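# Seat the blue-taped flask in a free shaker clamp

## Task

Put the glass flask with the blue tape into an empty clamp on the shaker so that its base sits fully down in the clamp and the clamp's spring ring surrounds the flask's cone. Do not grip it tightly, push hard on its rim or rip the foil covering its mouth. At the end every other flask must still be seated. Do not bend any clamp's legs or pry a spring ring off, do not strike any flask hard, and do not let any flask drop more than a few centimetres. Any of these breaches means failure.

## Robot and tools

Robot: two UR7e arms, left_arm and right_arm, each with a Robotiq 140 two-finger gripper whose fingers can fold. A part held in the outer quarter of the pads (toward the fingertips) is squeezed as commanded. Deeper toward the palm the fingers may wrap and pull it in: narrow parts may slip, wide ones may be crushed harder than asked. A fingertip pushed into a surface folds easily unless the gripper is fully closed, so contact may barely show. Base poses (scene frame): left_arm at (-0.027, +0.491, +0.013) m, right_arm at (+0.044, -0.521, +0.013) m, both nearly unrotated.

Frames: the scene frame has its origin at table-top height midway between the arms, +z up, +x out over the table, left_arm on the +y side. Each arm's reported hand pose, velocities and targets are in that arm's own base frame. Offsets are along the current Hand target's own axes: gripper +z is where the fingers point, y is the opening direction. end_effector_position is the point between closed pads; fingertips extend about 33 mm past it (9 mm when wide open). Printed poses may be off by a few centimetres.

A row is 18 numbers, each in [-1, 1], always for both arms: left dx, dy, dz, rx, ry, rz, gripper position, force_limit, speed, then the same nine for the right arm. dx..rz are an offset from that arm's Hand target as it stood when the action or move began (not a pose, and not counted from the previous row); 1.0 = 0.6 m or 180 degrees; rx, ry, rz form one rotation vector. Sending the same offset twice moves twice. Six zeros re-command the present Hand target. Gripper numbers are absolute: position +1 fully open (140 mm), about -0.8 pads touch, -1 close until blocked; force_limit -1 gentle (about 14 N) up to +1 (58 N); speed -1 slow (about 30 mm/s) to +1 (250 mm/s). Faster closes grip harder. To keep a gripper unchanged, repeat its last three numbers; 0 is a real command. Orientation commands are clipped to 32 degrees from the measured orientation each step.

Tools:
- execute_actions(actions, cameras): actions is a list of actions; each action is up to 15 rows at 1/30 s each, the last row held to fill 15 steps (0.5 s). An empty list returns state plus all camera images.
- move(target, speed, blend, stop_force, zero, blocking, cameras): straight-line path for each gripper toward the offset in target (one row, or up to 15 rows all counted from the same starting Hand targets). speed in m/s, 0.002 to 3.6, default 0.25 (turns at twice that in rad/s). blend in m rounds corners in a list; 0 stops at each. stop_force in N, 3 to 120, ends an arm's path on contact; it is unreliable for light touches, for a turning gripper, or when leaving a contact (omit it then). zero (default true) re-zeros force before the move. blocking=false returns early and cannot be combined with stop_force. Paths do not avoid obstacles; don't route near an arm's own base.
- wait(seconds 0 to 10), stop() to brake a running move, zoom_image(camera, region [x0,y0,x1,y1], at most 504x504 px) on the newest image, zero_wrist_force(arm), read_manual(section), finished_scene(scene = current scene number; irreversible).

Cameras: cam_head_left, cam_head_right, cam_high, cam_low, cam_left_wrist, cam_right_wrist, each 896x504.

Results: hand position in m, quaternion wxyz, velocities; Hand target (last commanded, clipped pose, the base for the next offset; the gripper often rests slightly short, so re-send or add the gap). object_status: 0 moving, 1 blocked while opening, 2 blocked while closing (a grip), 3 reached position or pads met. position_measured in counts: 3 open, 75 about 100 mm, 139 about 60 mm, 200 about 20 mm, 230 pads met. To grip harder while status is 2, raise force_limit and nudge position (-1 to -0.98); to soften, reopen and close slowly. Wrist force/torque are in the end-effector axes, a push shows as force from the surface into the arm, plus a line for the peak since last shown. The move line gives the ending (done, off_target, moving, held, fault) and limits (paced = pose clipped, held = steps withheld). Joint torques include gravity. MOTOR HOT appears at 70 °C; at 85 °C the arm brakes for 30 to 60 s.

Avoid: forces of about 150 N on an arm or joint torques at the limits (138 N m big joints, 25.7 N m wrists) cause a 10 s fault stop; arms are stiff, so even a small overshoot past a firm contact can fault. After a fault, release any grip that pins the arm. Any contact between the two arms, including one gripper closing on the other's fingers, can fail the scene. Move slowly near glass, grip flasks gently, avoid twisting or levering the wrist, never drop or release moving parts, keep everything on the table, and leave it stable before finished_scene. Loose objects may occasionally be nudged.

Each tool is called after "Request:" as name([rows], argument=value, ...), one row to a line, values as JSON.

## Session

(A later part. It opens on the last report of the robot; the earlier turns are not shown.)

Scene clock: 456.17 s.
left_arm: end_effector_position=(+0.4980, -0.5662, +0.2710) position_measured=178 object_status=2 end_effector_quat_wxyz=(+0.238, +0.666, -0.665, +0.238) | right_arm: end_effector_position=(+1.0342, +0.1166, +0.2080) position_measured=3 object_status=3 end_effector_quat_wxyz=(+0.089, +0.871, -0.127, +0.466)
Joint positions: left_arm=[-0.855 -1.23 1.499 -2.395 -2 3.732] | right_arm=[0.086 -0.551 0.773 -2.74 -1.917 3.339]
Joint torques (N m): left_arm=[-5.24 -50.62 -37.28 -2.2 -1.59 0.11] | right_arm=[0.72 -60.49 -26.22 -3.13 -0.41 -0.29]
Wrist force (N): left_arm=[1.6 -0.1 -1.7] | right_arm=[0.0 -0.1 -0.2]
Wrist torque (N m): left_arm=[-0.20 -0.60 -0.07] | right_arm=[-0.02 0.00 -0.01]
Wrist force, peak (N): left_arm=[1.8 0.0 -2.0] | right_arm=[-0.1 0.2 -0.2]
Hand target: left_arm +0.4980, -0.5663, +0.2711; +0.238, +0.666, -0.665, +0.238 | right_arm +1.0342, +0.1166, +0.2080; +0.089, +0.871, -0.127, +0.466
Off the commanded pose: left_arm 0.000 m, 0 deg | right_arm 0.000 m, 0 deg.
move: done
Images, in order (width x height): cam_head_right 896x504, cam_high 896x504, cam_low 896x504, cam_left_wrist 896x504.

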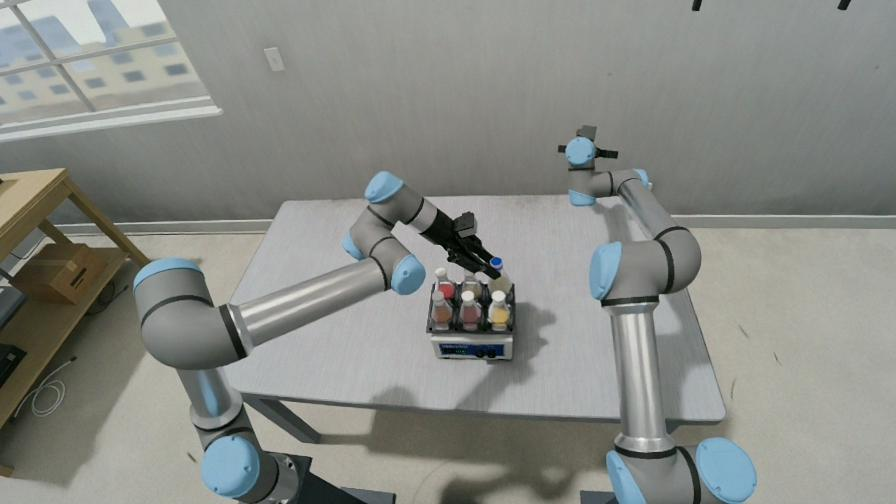

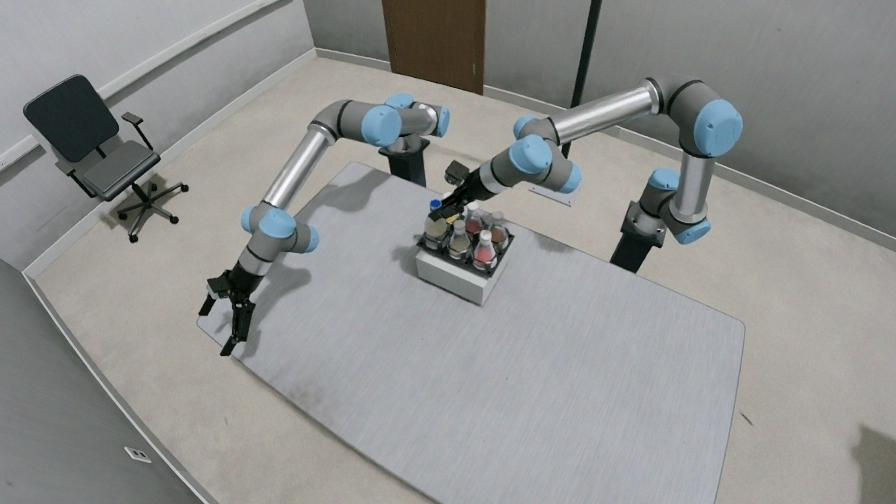

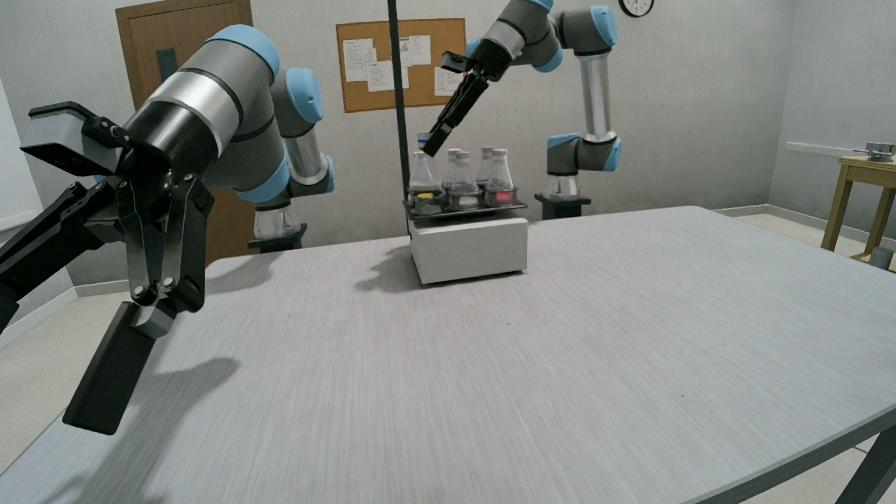

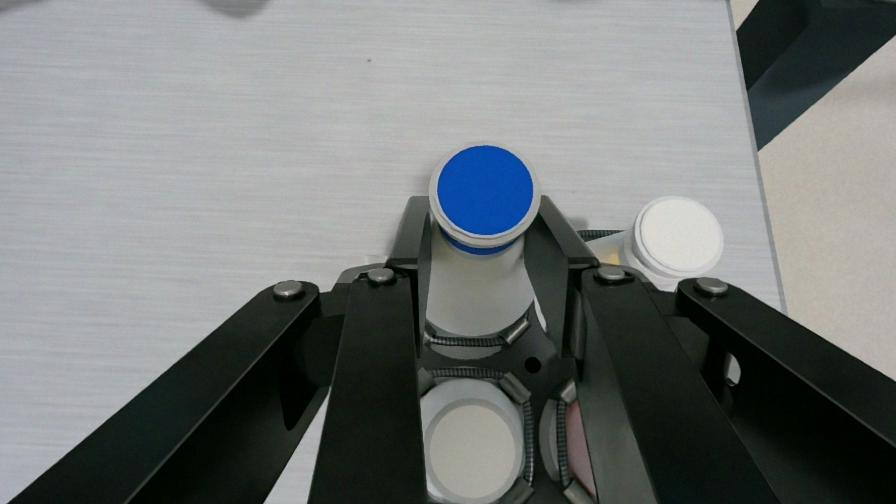

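Request:
move(target=[-0.0583,0,0.0708,0,0,0,-1,-1,-1,0,0,0,0,0,0,1,-1,-1], speed=0.015, stop_force=12, cameras=["cam_left_wrist","cam_low","cam_high","cam_head_right"])

Request:
zoom_image(camera="cam_low", region=[395, 120, 495, 225])

Request:
zoom_image(camera="cam_high", region=[400, 180, 500, 280])

Request:
zoom_image(camera="cam_left_wrist", region=[380, 130, 620, 400])

Scene clock: 468.60 s.
left_arm: end_effector_position=(+0.4980, -0.5663, +0.2528) position_measured=178 object_status=2 end_effector_quat_wxyz=(+0.238, +0.666, -0.665, +0.239) | right_arm: end_effector_position=(+1.0342, +0.1166, +0.2080) position_measured=3 object_status=3 end_effector_quat_wxyz=(+0.089, +0.871, -0.127, +0.466)
Joint positions: left_arm=[-0.855 -1.218 1.53 -2.439 -2 3.731] | right_arm=[0.086 -0.551 0.773 -2.74 -1.917 3.339]
Joint torques (N m): left_arm=[-1.29 -47 -29.97 -2.26 -0.3 0.36] | right_arm=[-0.34 -60.66 -27 -2.9 -0.6 -0.31]
Wrist force (N): left_arm=[5.2 -3.4 -10.0] | right_arm=[-0.1 0.0 -0.1]
Wrist torque (N m): left_arm=[-0.08 -0.59 -0.04] | right_arm=[0.00 0.00 -0.01]
Wrist force, peak (N): left_arm=[7.8 -4.2 -17.4] | right_arm=[0.0 -0.3 0.0]
Hand target: left_arm +0.4980, -0.5663, +0.2529; +0.238, +0.666, -0.665, +0.239 (not the last commanded pose) | right_arm +1.0342, +0.1166, +0.2080; +0.089, +0.871, -0.127, +0.466
Off the commanded pose: left_arm 0.037 m, 0 deg | right_arm 0.000 m, 0 deg.
move: contact (left_arm)
Images, in order (width x height): cam_head_right 896x504, cam_high 896x504, cam_low 896x504, cam_left_wrist 896x504.

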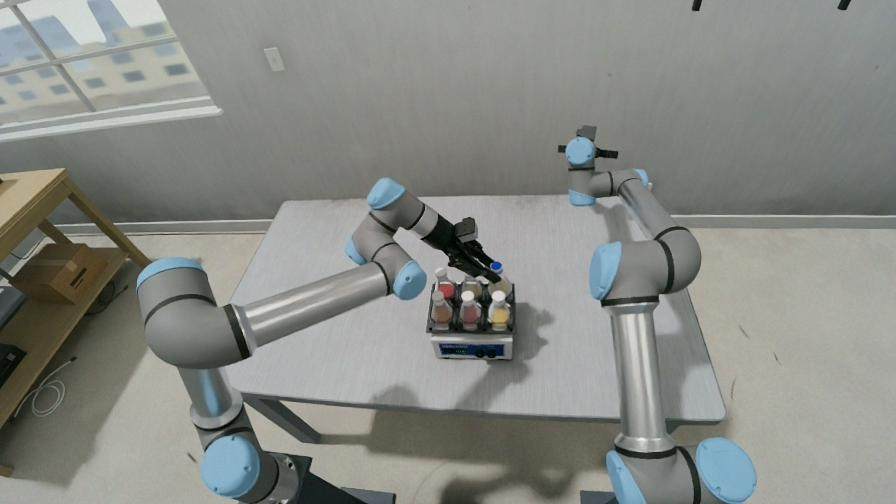

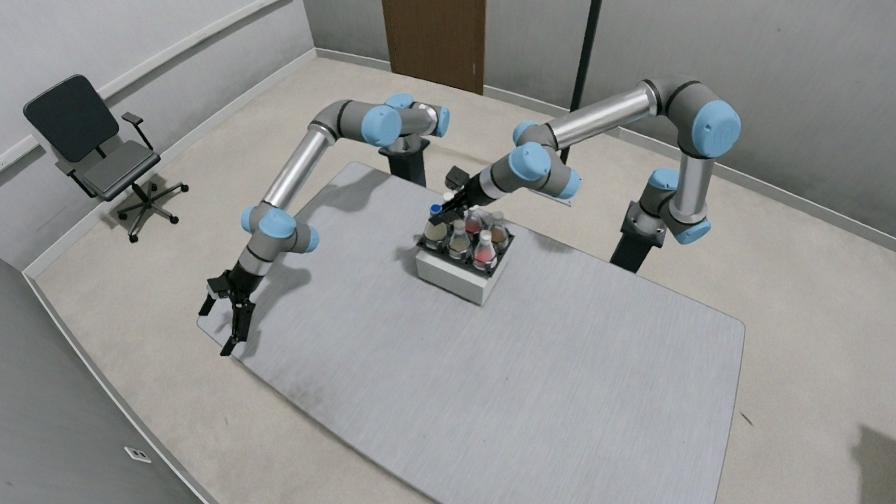

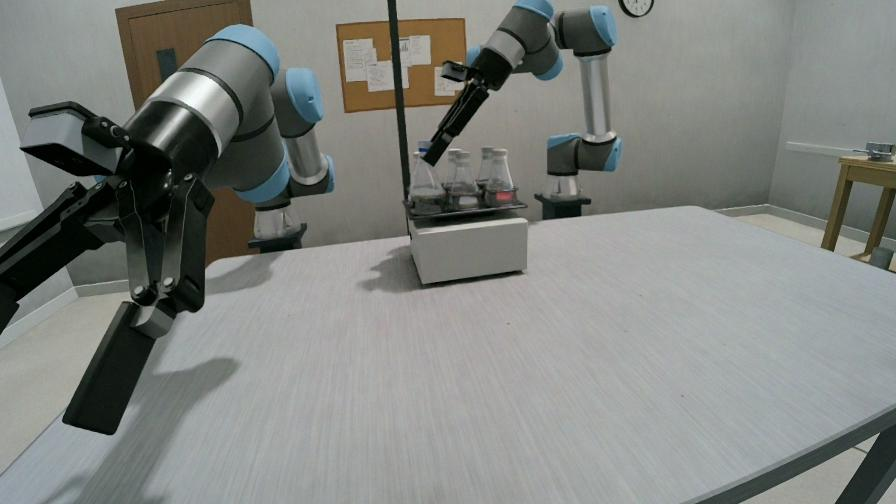

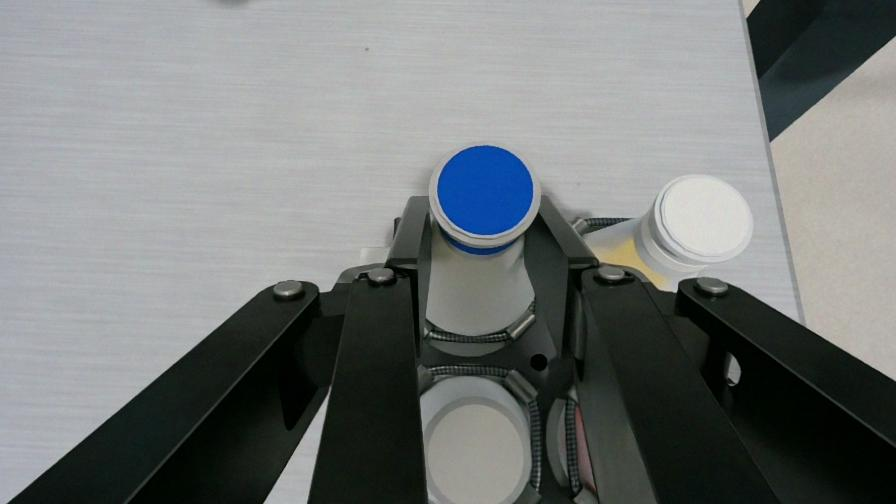

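Scaled by 4.800 from the camera's 896x504 image, which has a finer 1280x720 frame.

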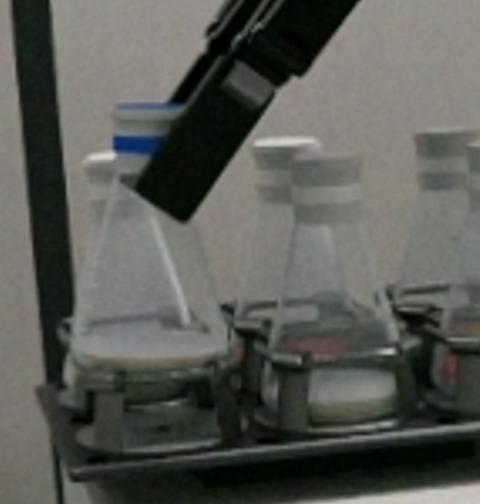

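Scaled by 5.040 from the camera's 896x504 image, which has a finer 1280x720 frame.

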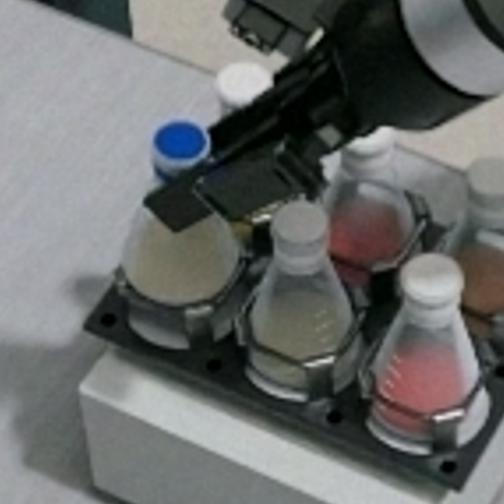

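Scaled by 1.867 from the camera's 896x504 image, which has a finer 1280x720 frame.

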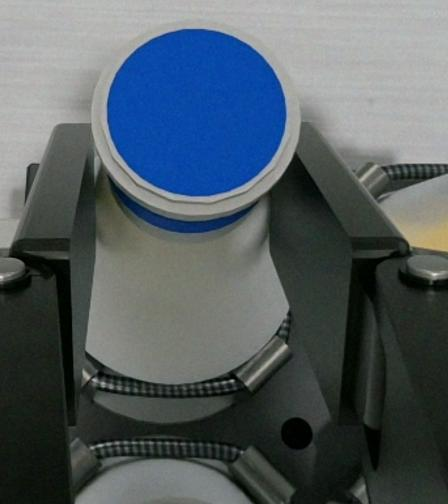

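Request:
move(target=[-0.0437,-0.0025,0.0505,0,0,0,-1,-1,-1,0,0,0,0,0,0,1,-1,-1], speed=0.012, stop_force=20, cameras=["cam_left_wrist","cam_low","cam_high"])

Request:
zoom_image(camera="cam_low", region=[395, 120, 495, 225])

Request:
zoom_image(camera="cam_high", region=[400, 180, 500, 280])

Request:
zoom_image(camera="cam_left_wrist", region=[380, 130, 620, 400])

Scene clock: 486.60 s.
left_arm: end_effector_position=(+0.4982, -0.5663, +0.2510) position_measured=178 object_status=2 end_effector_quat_wxyz=(+0.238, +0.666, -0.665, +0.239) | right_arm: end_effector_position=(+1.0342, +0.1166, +0.2080) position_measured=3 object_status=3 end_effector_quat_wxyz=(+0.089, +0.871, -0.127, +0.466)
Joint positions: left_arm=[-0.855 -1.216 1.534 -2.445 -2 3.732] | right_arm=[0.086 -0.551 0.773 -2.74 -1.917 3.339]
Joint torques (N m): left_arm=[-13.79 -33.55 -22.02 3.49 0.92 -1.94] | right_arm=[-0.95 -59.98 -27.06 -2.9 -0.64 -0.52]
Wrist force (N): left_arm=[10.5 -4.5 -25.0] | right_arm=[0.0 -0.1 0.0]
Wrist torque (N m): left_arm=[-0.19 -0.61 -0.07] | right_arm=[-0.02 -0.03 -0.01]
Wrist force, peak (N): left_arm=[13.8 -4.2 -35.9] | right_arm=[0.2 -0.2 -0.2]
Hand target: left_arm +0.4982, -0.5663, +0.2510; +0.238, +0.666, -0.665, +0.239 (not the last commanded pose) | right_arm +1.0342, +0.1166, +0.2080; +0.089, +0.871, -0.127, +0.466
Off the commanded pose: left_arm 0.038 m, 0 deg | right_arm 0.000 m, 0 deg.
move: contact (left_arm)
Images, in order (width x height): cam_high 896x504, cam_low 896x504, cam_left_wrist 896x504.

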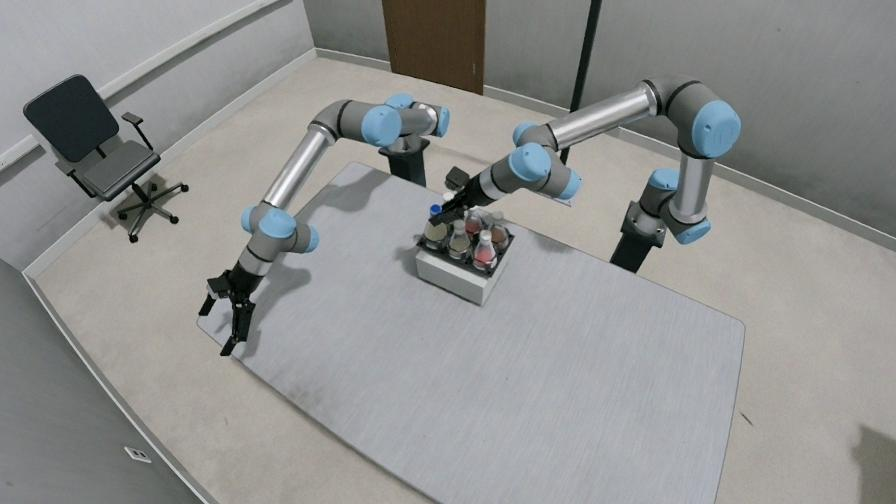

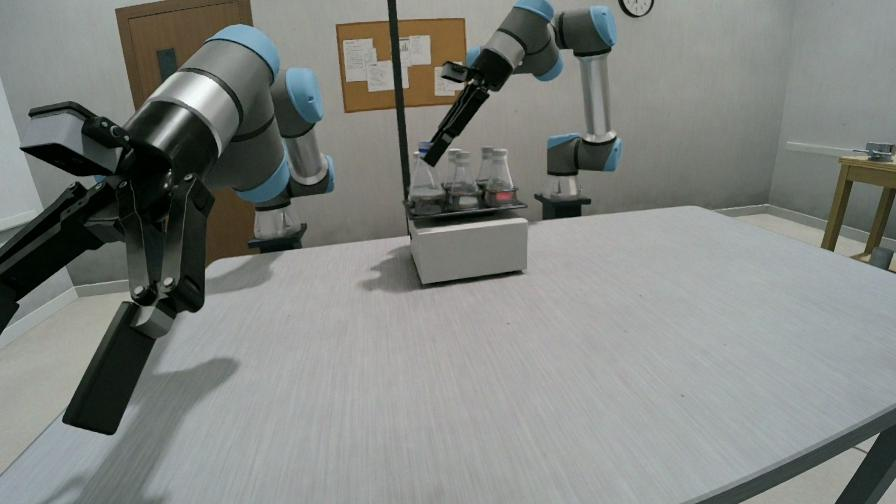

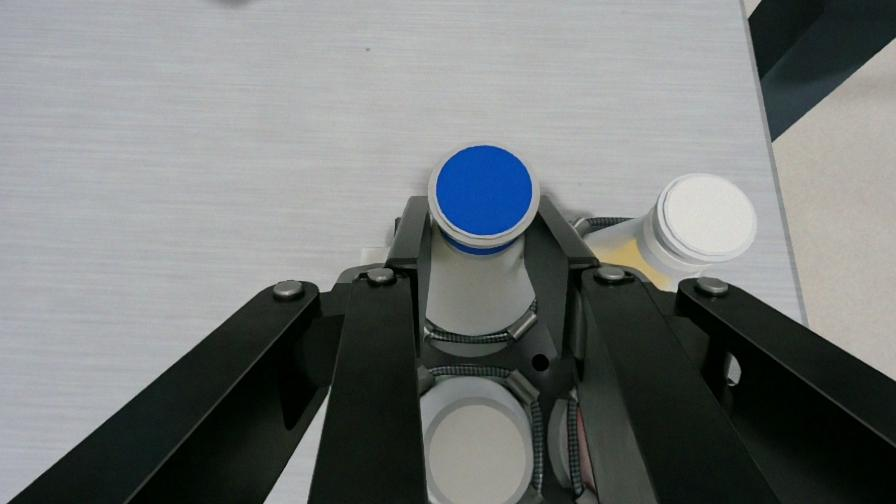

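Scaled by 4.800 from the camera's 896x504 image, which has a finer 1280x720 frame.

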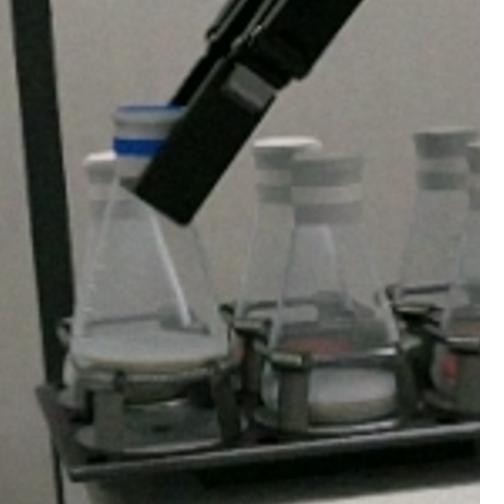

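Scaled by 5.040 from the camera's 896x504 image, which has a finer 1280x720 frame.

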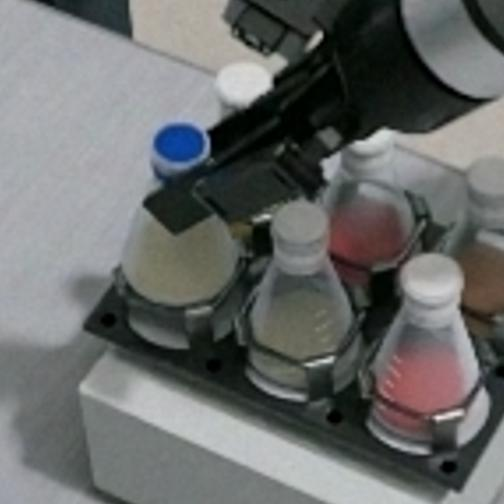

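Scaled by 1.867 from the camera's 896x504 image, which has a finer 1280x720 frame.

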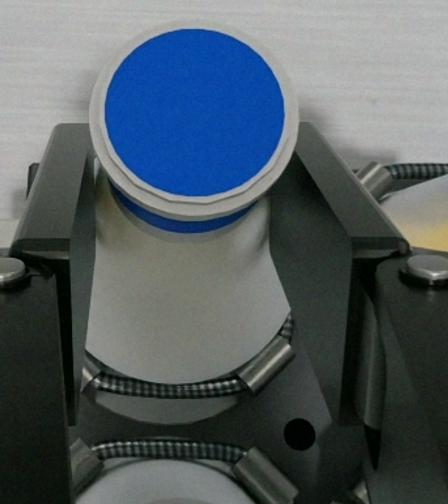

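Request:
move(target=[-0.0283,-0.0017,0.0241,0,0,0,-1,-1,-1,0,0,0,0,0,0,1,-1,-1], speed=0.012, stop_force=14, cameras=["cam_left_wrist","cam_low","cam_high"])

Request:
zoom_image(camera="cam_low", region=[395, 120, 495, 225])

Request:
zoom_image(camera="cam_left_wrist", region=[380, 130, 620, 400])

Scene clock: 507.50 s.
left_arm: end_effector_position=(+0.4983, -0.5662, +0.2501) position_measured=178 object_status=2 end_effector_quat_wxyz=(+0.238, +0.666, -0.665, +0.240) | right_arm: end_effector_position=(+1.0342, +0.1166, +0.2080) position_measured=3 object_status=3 end_effector_quat_wxyz=(+0.089, +0.871, -0.127, +0.466)
Joint positions: left_arm=[-0.854 -1.216 1.536 -2.449 -2 3.732] | right_arm=[0.086 -0.551 0.773 -2.74 -1.917 3.339]
Joint torques (N m): left_arm=[-16.39 -23.91 -16.02 4.78 1.68 -2.15] | right_arm=[0.33 -59.91 -26.12 -2.98 -0.63 -0.64]
Wrist force (N): left_arm=[14.4 -3.3 -37.9] | right_arm=[-0.1 -0.1 -0.1]
Wrist torque (N m): left_arm=[-0.09 -0.66 -0.08] | right_arm=[-0.03 0.00 -0.01]
Wrist force, peak (N): left_arm=[17.9 -3.1 -48.6] | right_arm=[0.0 -0.4 -0.1]
Hand target: left_arm +0.4982, -0.5662, +0.2500; +0.238, +0.666, -0.665, +0.239 (not the last commanded pose) | right_arm +1.0342, +0.1166, +0.2080; +0.089, +0.871, -0.127, +0.466
Off the commanded pose: left_arm 0.021 m, 0 deg | right_arm 0.000 m, 0 deg.
move: contact (left_arm)
Images, in order (width x height): cam_high 896x504, cam_low 896x504, cam_left_wrist 896x504.

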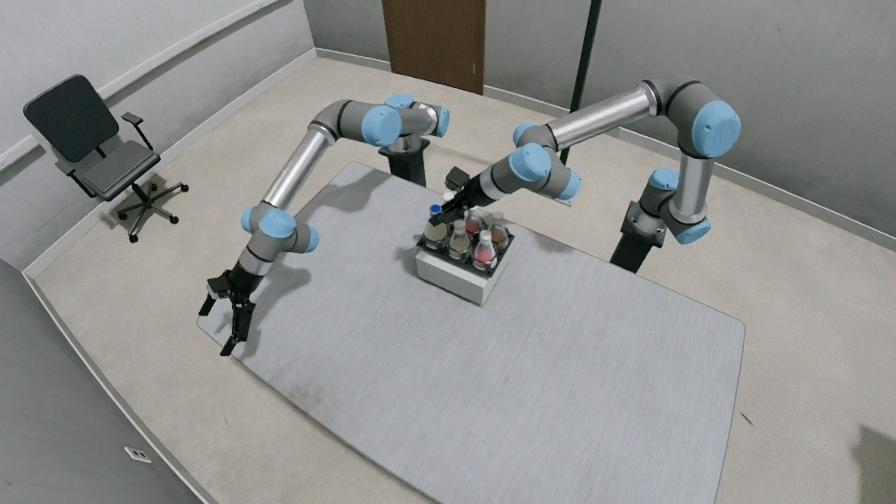

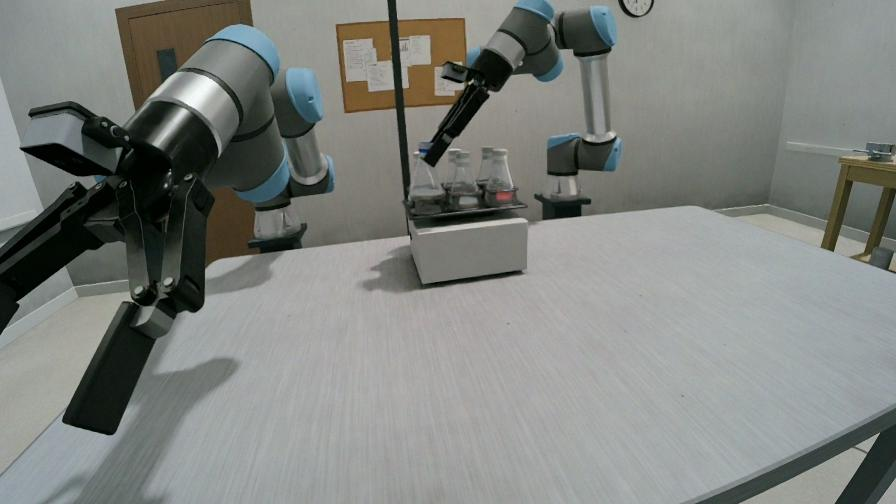

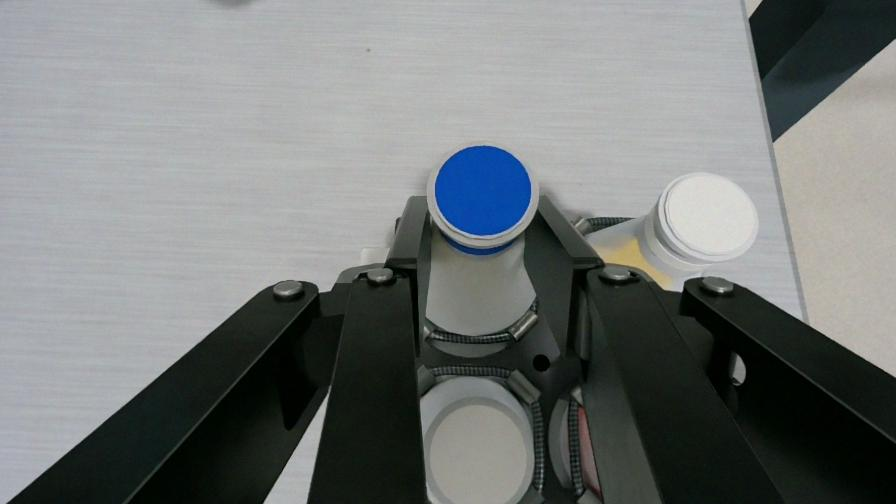

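Scaled by 4.800 from the camera's 896x504 image, which has a finer 1280x720 frame.

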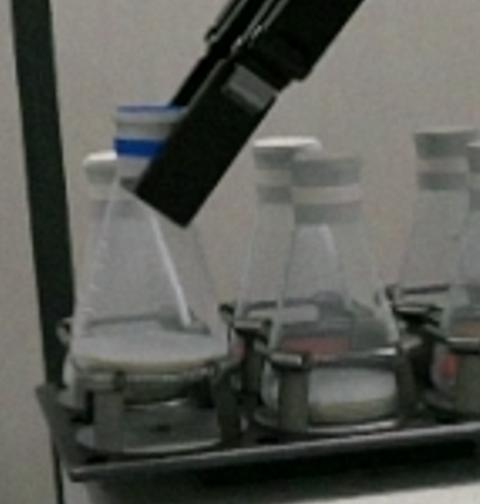

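Scaled by 1.867 from the camera's 896x504 image, which has a finer 1280x720 frame.

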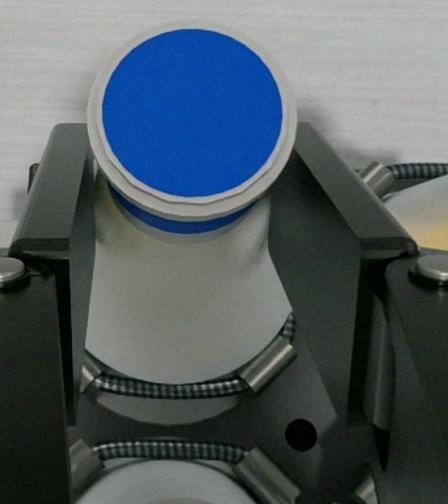

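Request:
move(target=[0.0003,-0.0017,-0.0083,0,0,0,-1,-1,-1,0,0,0,0,0,0,1,-1,-1], speed=0.02)

Request:
move(target=[-0.0283,0,0.0343,0,0,0,-1,-1,-1,0,0,0,0,0,0,1,-1,-1], speed=0.012, stop_force=25, cameras=["cam_left_wrist","cam_low","cam_high"])

Request:
zoom_image(camera="cam_low", region=[395, 120, 495, 225])

Request:
zoom_image(camera="cam_left_wrist", region=[380, 130, 620, 400])

Request:
zoom_image(camera="cam_high", region=[410, 190, 470, 260])

Scene clock: 530.43 s.
left_arm: end_effector_position=(+0.4992, -0.5631, +0.2539) position_measured=178 object_status=2 end_effector_quat_wxyz=(+0.238, +0.666, -0.665, +0.239) | right_arm: end_effector_position=(+1.0342, +0.1166, +0.2080) position_measured=3 object_status=3 end_effector_quat_wxyz=(+0.089, +0.871, -0.127, +0.466)
Joint positions: left_arm=[-0.85 -1.221 1.533 -2.438 -2.002 3.736] | right_arm=[0.086 -0.551 0.773 -2.74 -1.917 3.339]
Joint torques (N m): left_arm=[1.15 -48.36 -33.69 -4.15 -2.26 1.95] | right_arm=[-0.28 -60.09 -26.3 -2.9 -0.53 -0.64]
Wrist force (N): left_arm=[2.2 0.4 -1.0] | right_arm=[0.0 0.0 0.0]
Wrist torque (N m): left_arm=[-0.18 -0.61 -0.08] | right_arm=[-0.01 -0.01 0.00]
Wrist force, peak (N): left_arm=[14.8 -4.0 -38.8] | right_arm=[0.1 -0.1 -0.3]
Hand target: left_arm +0.4992, -0.5631, +0.2539; +0.238, +0.666, -0.665, +0.239 | right_arm +1.0342, +0.1166, +0.2080; +0.089, +0.871, -0.127, +0.466
Off the commanded pose: left_arm 0.000 m, 0 deg | right_arm 0.000 m, 0 deg.
move: done

Scene clock: 531.93 s.
left_arm: end_effector_position=(+0.4993, -0.5632, +0.2501) position_measured=178 object_status=2 end_effector_quat_wxyz=(+0.238, +0.666, -0.665, +0.240) | right_arm: end_effector_position=(+1.0342, +0.1166, +0.2080) position_measured=3 object_status=3 end_effector_quat_wxyz=(+0.089, +0.871, -0.127, +0.466)
Joint positions: left_arm=[-0.85 -1.218 1.54 -2.448 -2.002 3.736] | right_arm=[0.086 -0.551 0.773 -2.74 -1.917 3.339]
Joint torques (N m): left_arm=[-4.05 -36.1 -25.48 0.31 2.51 -0.87] | right_arm=[-0.44 -60.7 -26.78 -3 -0.71 -0.56]
Wrist force (N): left_arm=[9.2 1.8 -20.9] | right_arm=[0.0 0.0 0.0]
Wrist torque (N m): left_arm=[-0.34 -0.60 -0.10] | right_arm=[-0.01 -0.02 0.00]
Wrist force, peak (N): left_arm=[11.9 3.1 -29.9] | right_arm=[0.0 -0.2 -0.2]
Hand target: left_arm +0.4993, -0.5632, +0.2501; +0.238, +0.666, -0.665, +0.240 (not the last commanded pose) | right_arm +1.0342, +0.1166, +0.2080; +0.089, +0.871, -0.127, +0.466
Off the commanded pose: left_arm 0.023 m, 0 deg | right_arm 0.000 m, 0 deg.
move: contact (left_arm)
Images, in order (width x height): cam_high 896x504, cam_low 896x504, cam_left_wrist 896x504.

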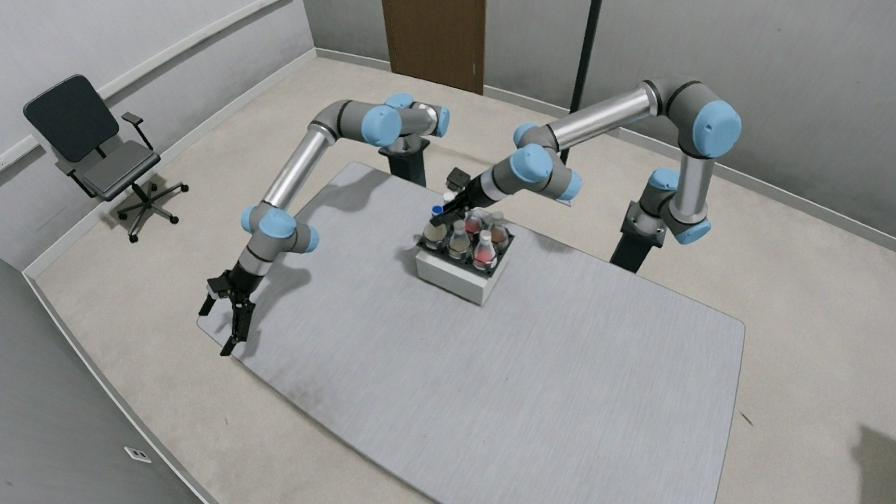

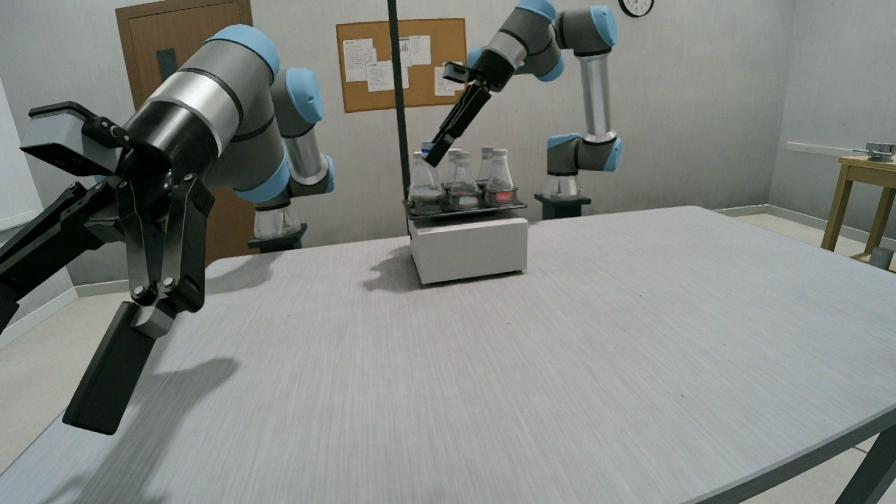

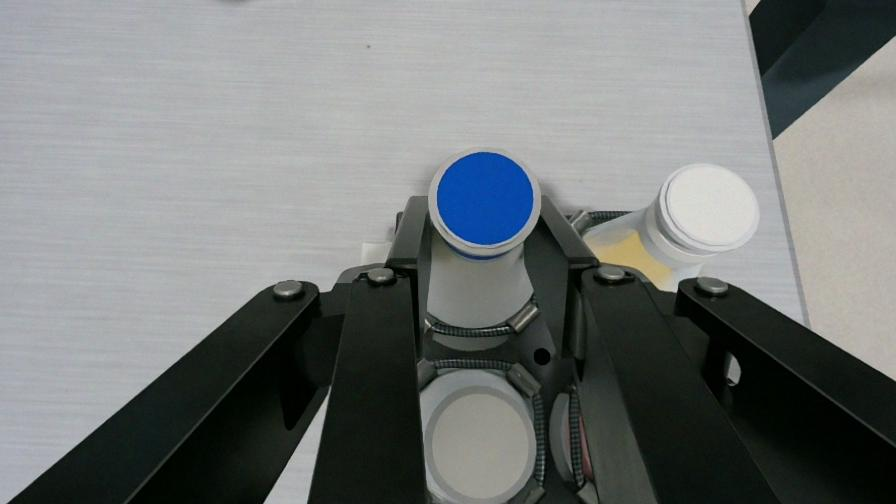

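Scaled by 4.800 from the camera's 896x504 image, which has a finer 1280x720 frame.

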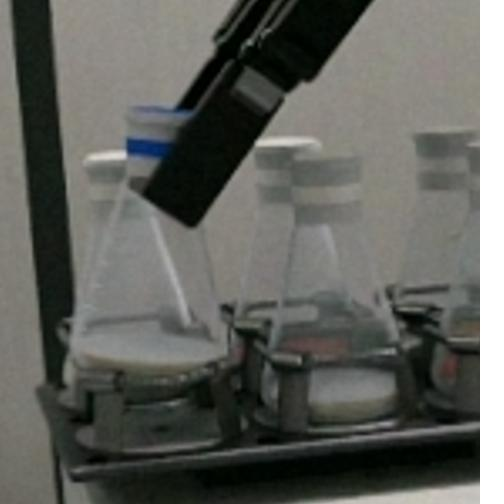

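Scaled by 1.867 from the camera's 896x504 image, which has a finer 1280x720 frame.

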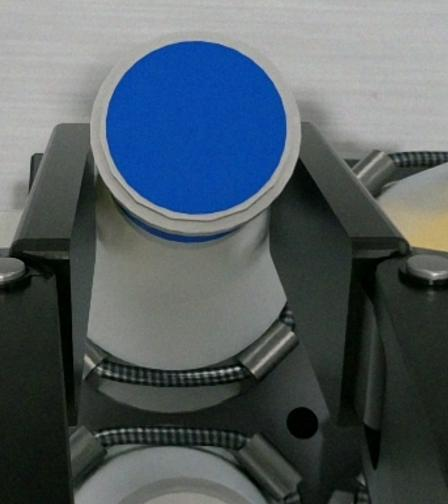

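Scaled by 7.200 from the camera's 896x504 image, which has a finer 1280x720 frame.

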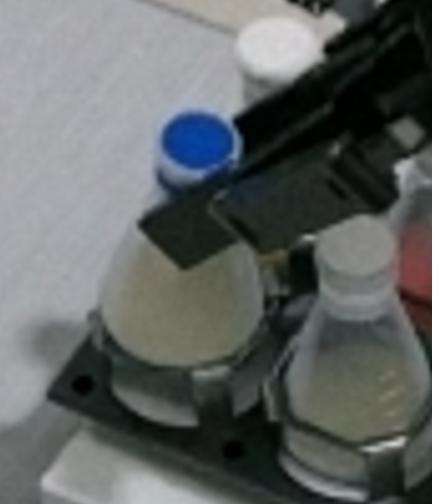

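Request:
move(target=[-0.022,0,0.035,0,0,0,-1,-1,-1,0,0,0,0,0,0,1,-1,-1], speed=0.012, stop_force=25, cameras=["cam_left_wrist","cam_low"])

Request:
zoom_image(camera="cam_low", region=[395, 120, 495, 225])

Request:
zoom_image(camera="cam_left_wrist", region=[380, 130, 620, 400])

Scene clock: 543.43 s.
left_arm: end_effector_position=(+0.4994, -0.5635, +0.2485) position_measured=178 object_status=2 end_effector_quat_wxyz=(+0.238, +0.666, -0.665, +0.240) | right_arm: end_effector_position=(+1.0342, +0.1166, +0.2080) position_measured=3 object_status=3 end_effector_quat_wxyz=(+0.089, +0.871, -0.127, +0.466)
Joint positions: left_arm=[-0.85 -1.217 1.543 -2.454 -2.002 3.736] | right_arm=[0.086 -0.551 0.773 -2.74 -1.917 3.339]
Joint torques (N m): left_arm=[1.14 -23.28 -18.88 3.72 5.19 2.06] | right_arm=[-0.96 -60.73 -26.35 -2.79 -0.58 -0.67]
Wrist force (N): left_arm=[13.2 8.7 -40.2] | right_arm=[0.0 -0.1 -0.1]
Wrist torque (N m): left_arm=[-0.64 -0.71 -0.06] | right_arm=[-0.03 -0.02 -0.01]
Wrist force, peak (N): left_arm=[16.9 10.1 -53.9] | right_arm=[0.2 0.0 -0.2]
Hand target: left_arm +0.4994, -0.5635, +0.2485; +0.238, +0.666, -0.665, +0.240 (not the last commanded pose) | right_arm +1.0342, +0.1166, +0.2080; +0.089, +0.871, -0.127, +0.466
Off the commanded pose: left_arm 0.023 m, 0 deg | right_arm 0.000 m, 0 deg.
move: contact (left_arm)
Images, in order (width x height): cam_low 896x504, cam_left_wrist 896x504.

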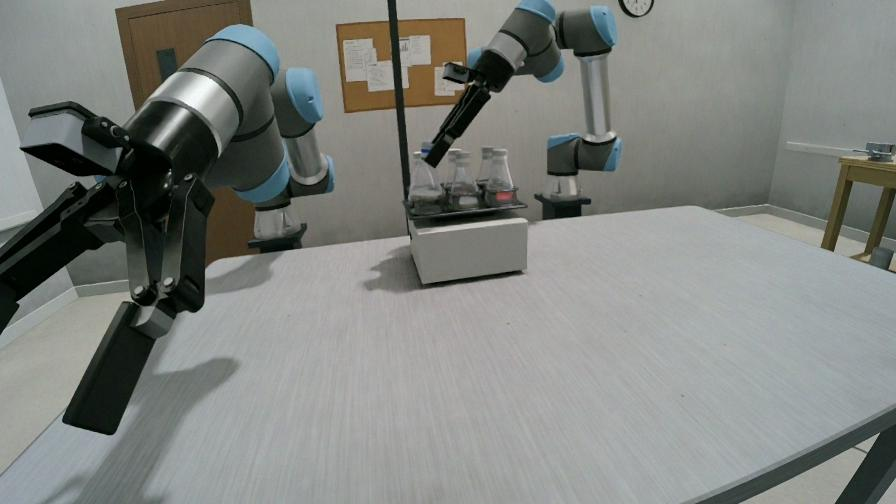

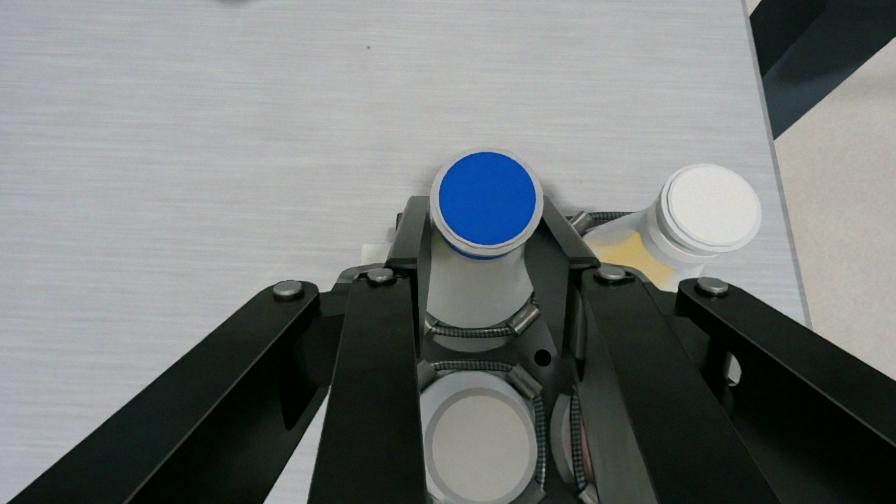

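Scaled by 4.800 from the camera's 896x504 image, which has a finer 1280x720 frame.

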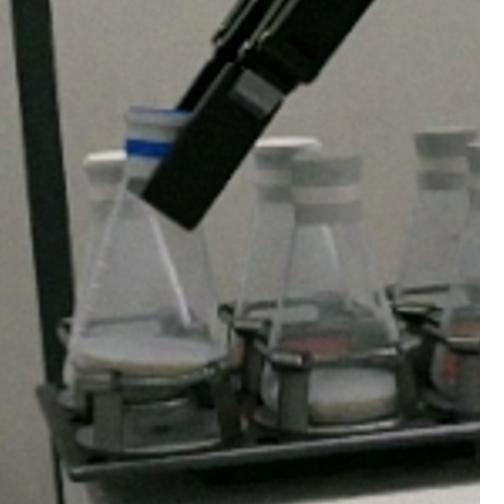

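Scaled by 1.867 from the camera's 896x504 image, which has a finer 1280x720 frame.

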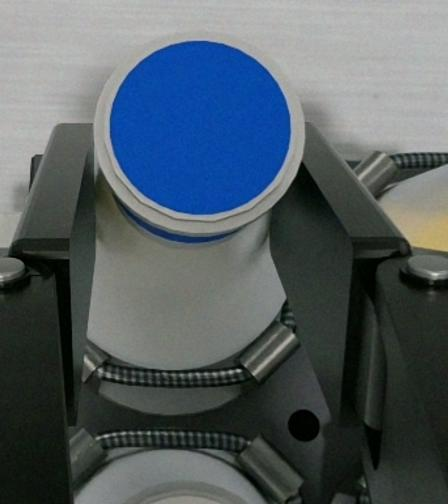

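Request:
move(target=[-0.0102,0.0015,0.018,0,0,0,-1,-1,-1,0,0,0,0,0,0,1,-1,-1], speed=0.01, stop_force=25, cameras=["cam_left_wrist","cam_low"])

Request:
zoom_image(camera="cam_low", region=[395, 120, 495, 225])

Request:
zoom_image(camera="cam_left_wrist", region=[380, 130, 620, 400])

Scene clock: 556.03 s.
left_arm: end_effector_position=(+0.4993, -0.5641, +0.2464) position_measured=178 object_status=2 end_effector_quat_wxyz=(+0.238, +0.666, -0.665, +0.241) | right_arm: end_effector_position=(+1.0342, +0.1166, +0.2080) position_measured=3 object_status=3 end_effector_quat_wxyz=(+0.089, +0.871, -0.127, +0.466)
Joint positions: left_arm=[-0.851 -1.215 1.546 -2.461 -2.002 3.735] | right_arm=[0.086 -0.551 0.773 -2.74 -1.917 3.339]
Joint torques (N m): left_arm=[1.69 -9.84 -12.98 4.72 4.94 2.05] | right_arm=[-1.36 -60.61 -26.37 -2.93 -0.85 -0.74]
Wrist force (N): left_arm=[16.2 16.5 -56.3] | right_arm=[0.0 0.0 0.0]
Wrist torque (N m): left_arm=[-1.06 -0.74 0.01] | right_arm=[0.00 -0.03 -0.01]
Wrist force, peak (N): left_arm=[19.5 17.5 -68.1] | right_arm=[-0.1 -0.3 0.2]
Hand target: left_arm +0.4992, -0.5640, +0.2463; +0.238, +0.666, -0.665, +0.241 (not the last commanded pose) | right_arm +1.0342, +0.1166, +0.2080; +0.089, +0.871, -0.127, +0.466
Off the commanded pose: left_arm 0.010 m, 0 deg | right_arm 0.000 m, 0 deg.
move: contact (left_arm)
Images, in order (width x height): cam_low 896x504, cam_left_wrist 896x504.

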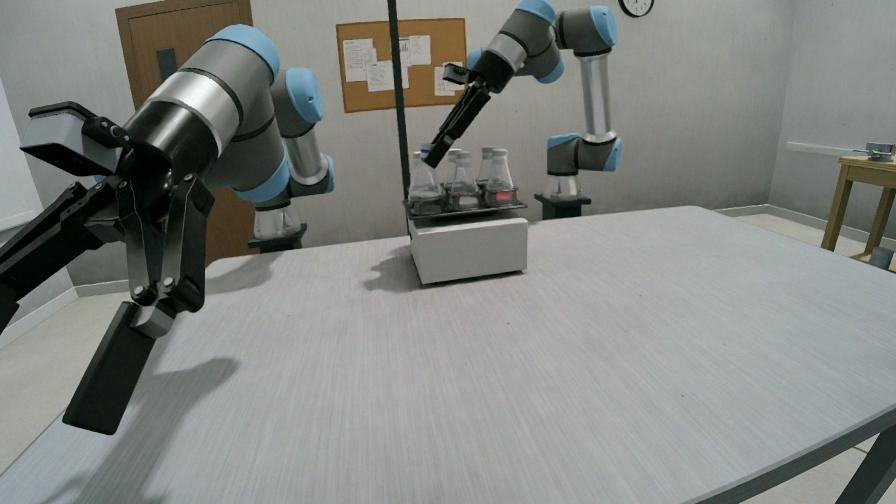

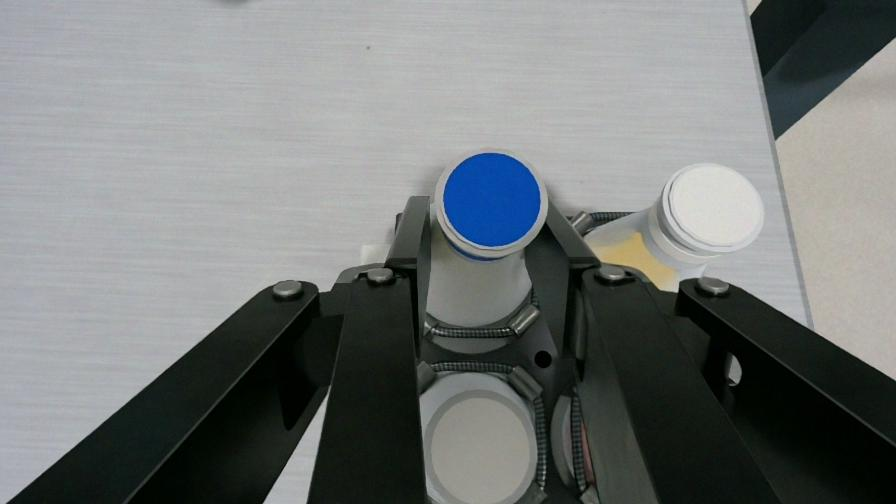

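Scaled by 4.800 from the camera's 896x504 image, which has a finer 1280x720 frame.

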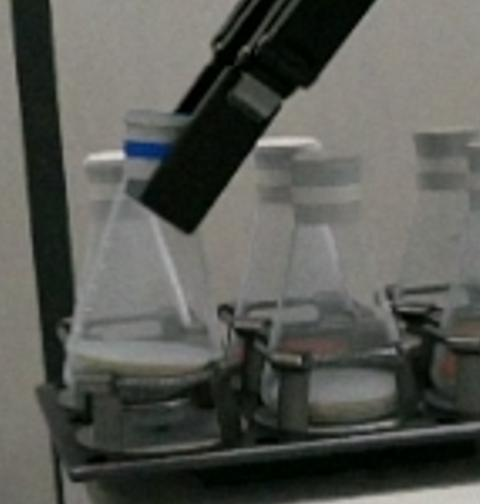

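Scaled by 1.867 from the camera's 896x504 image, which has a finer 1280x720 frame.

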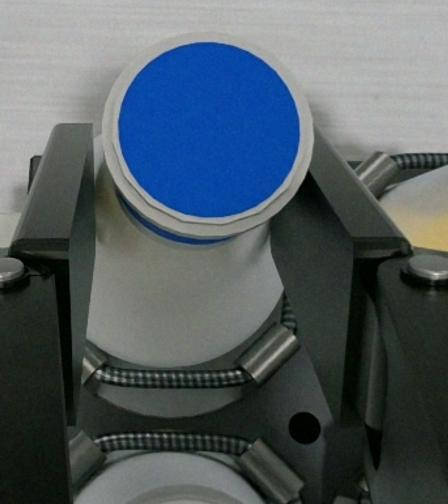

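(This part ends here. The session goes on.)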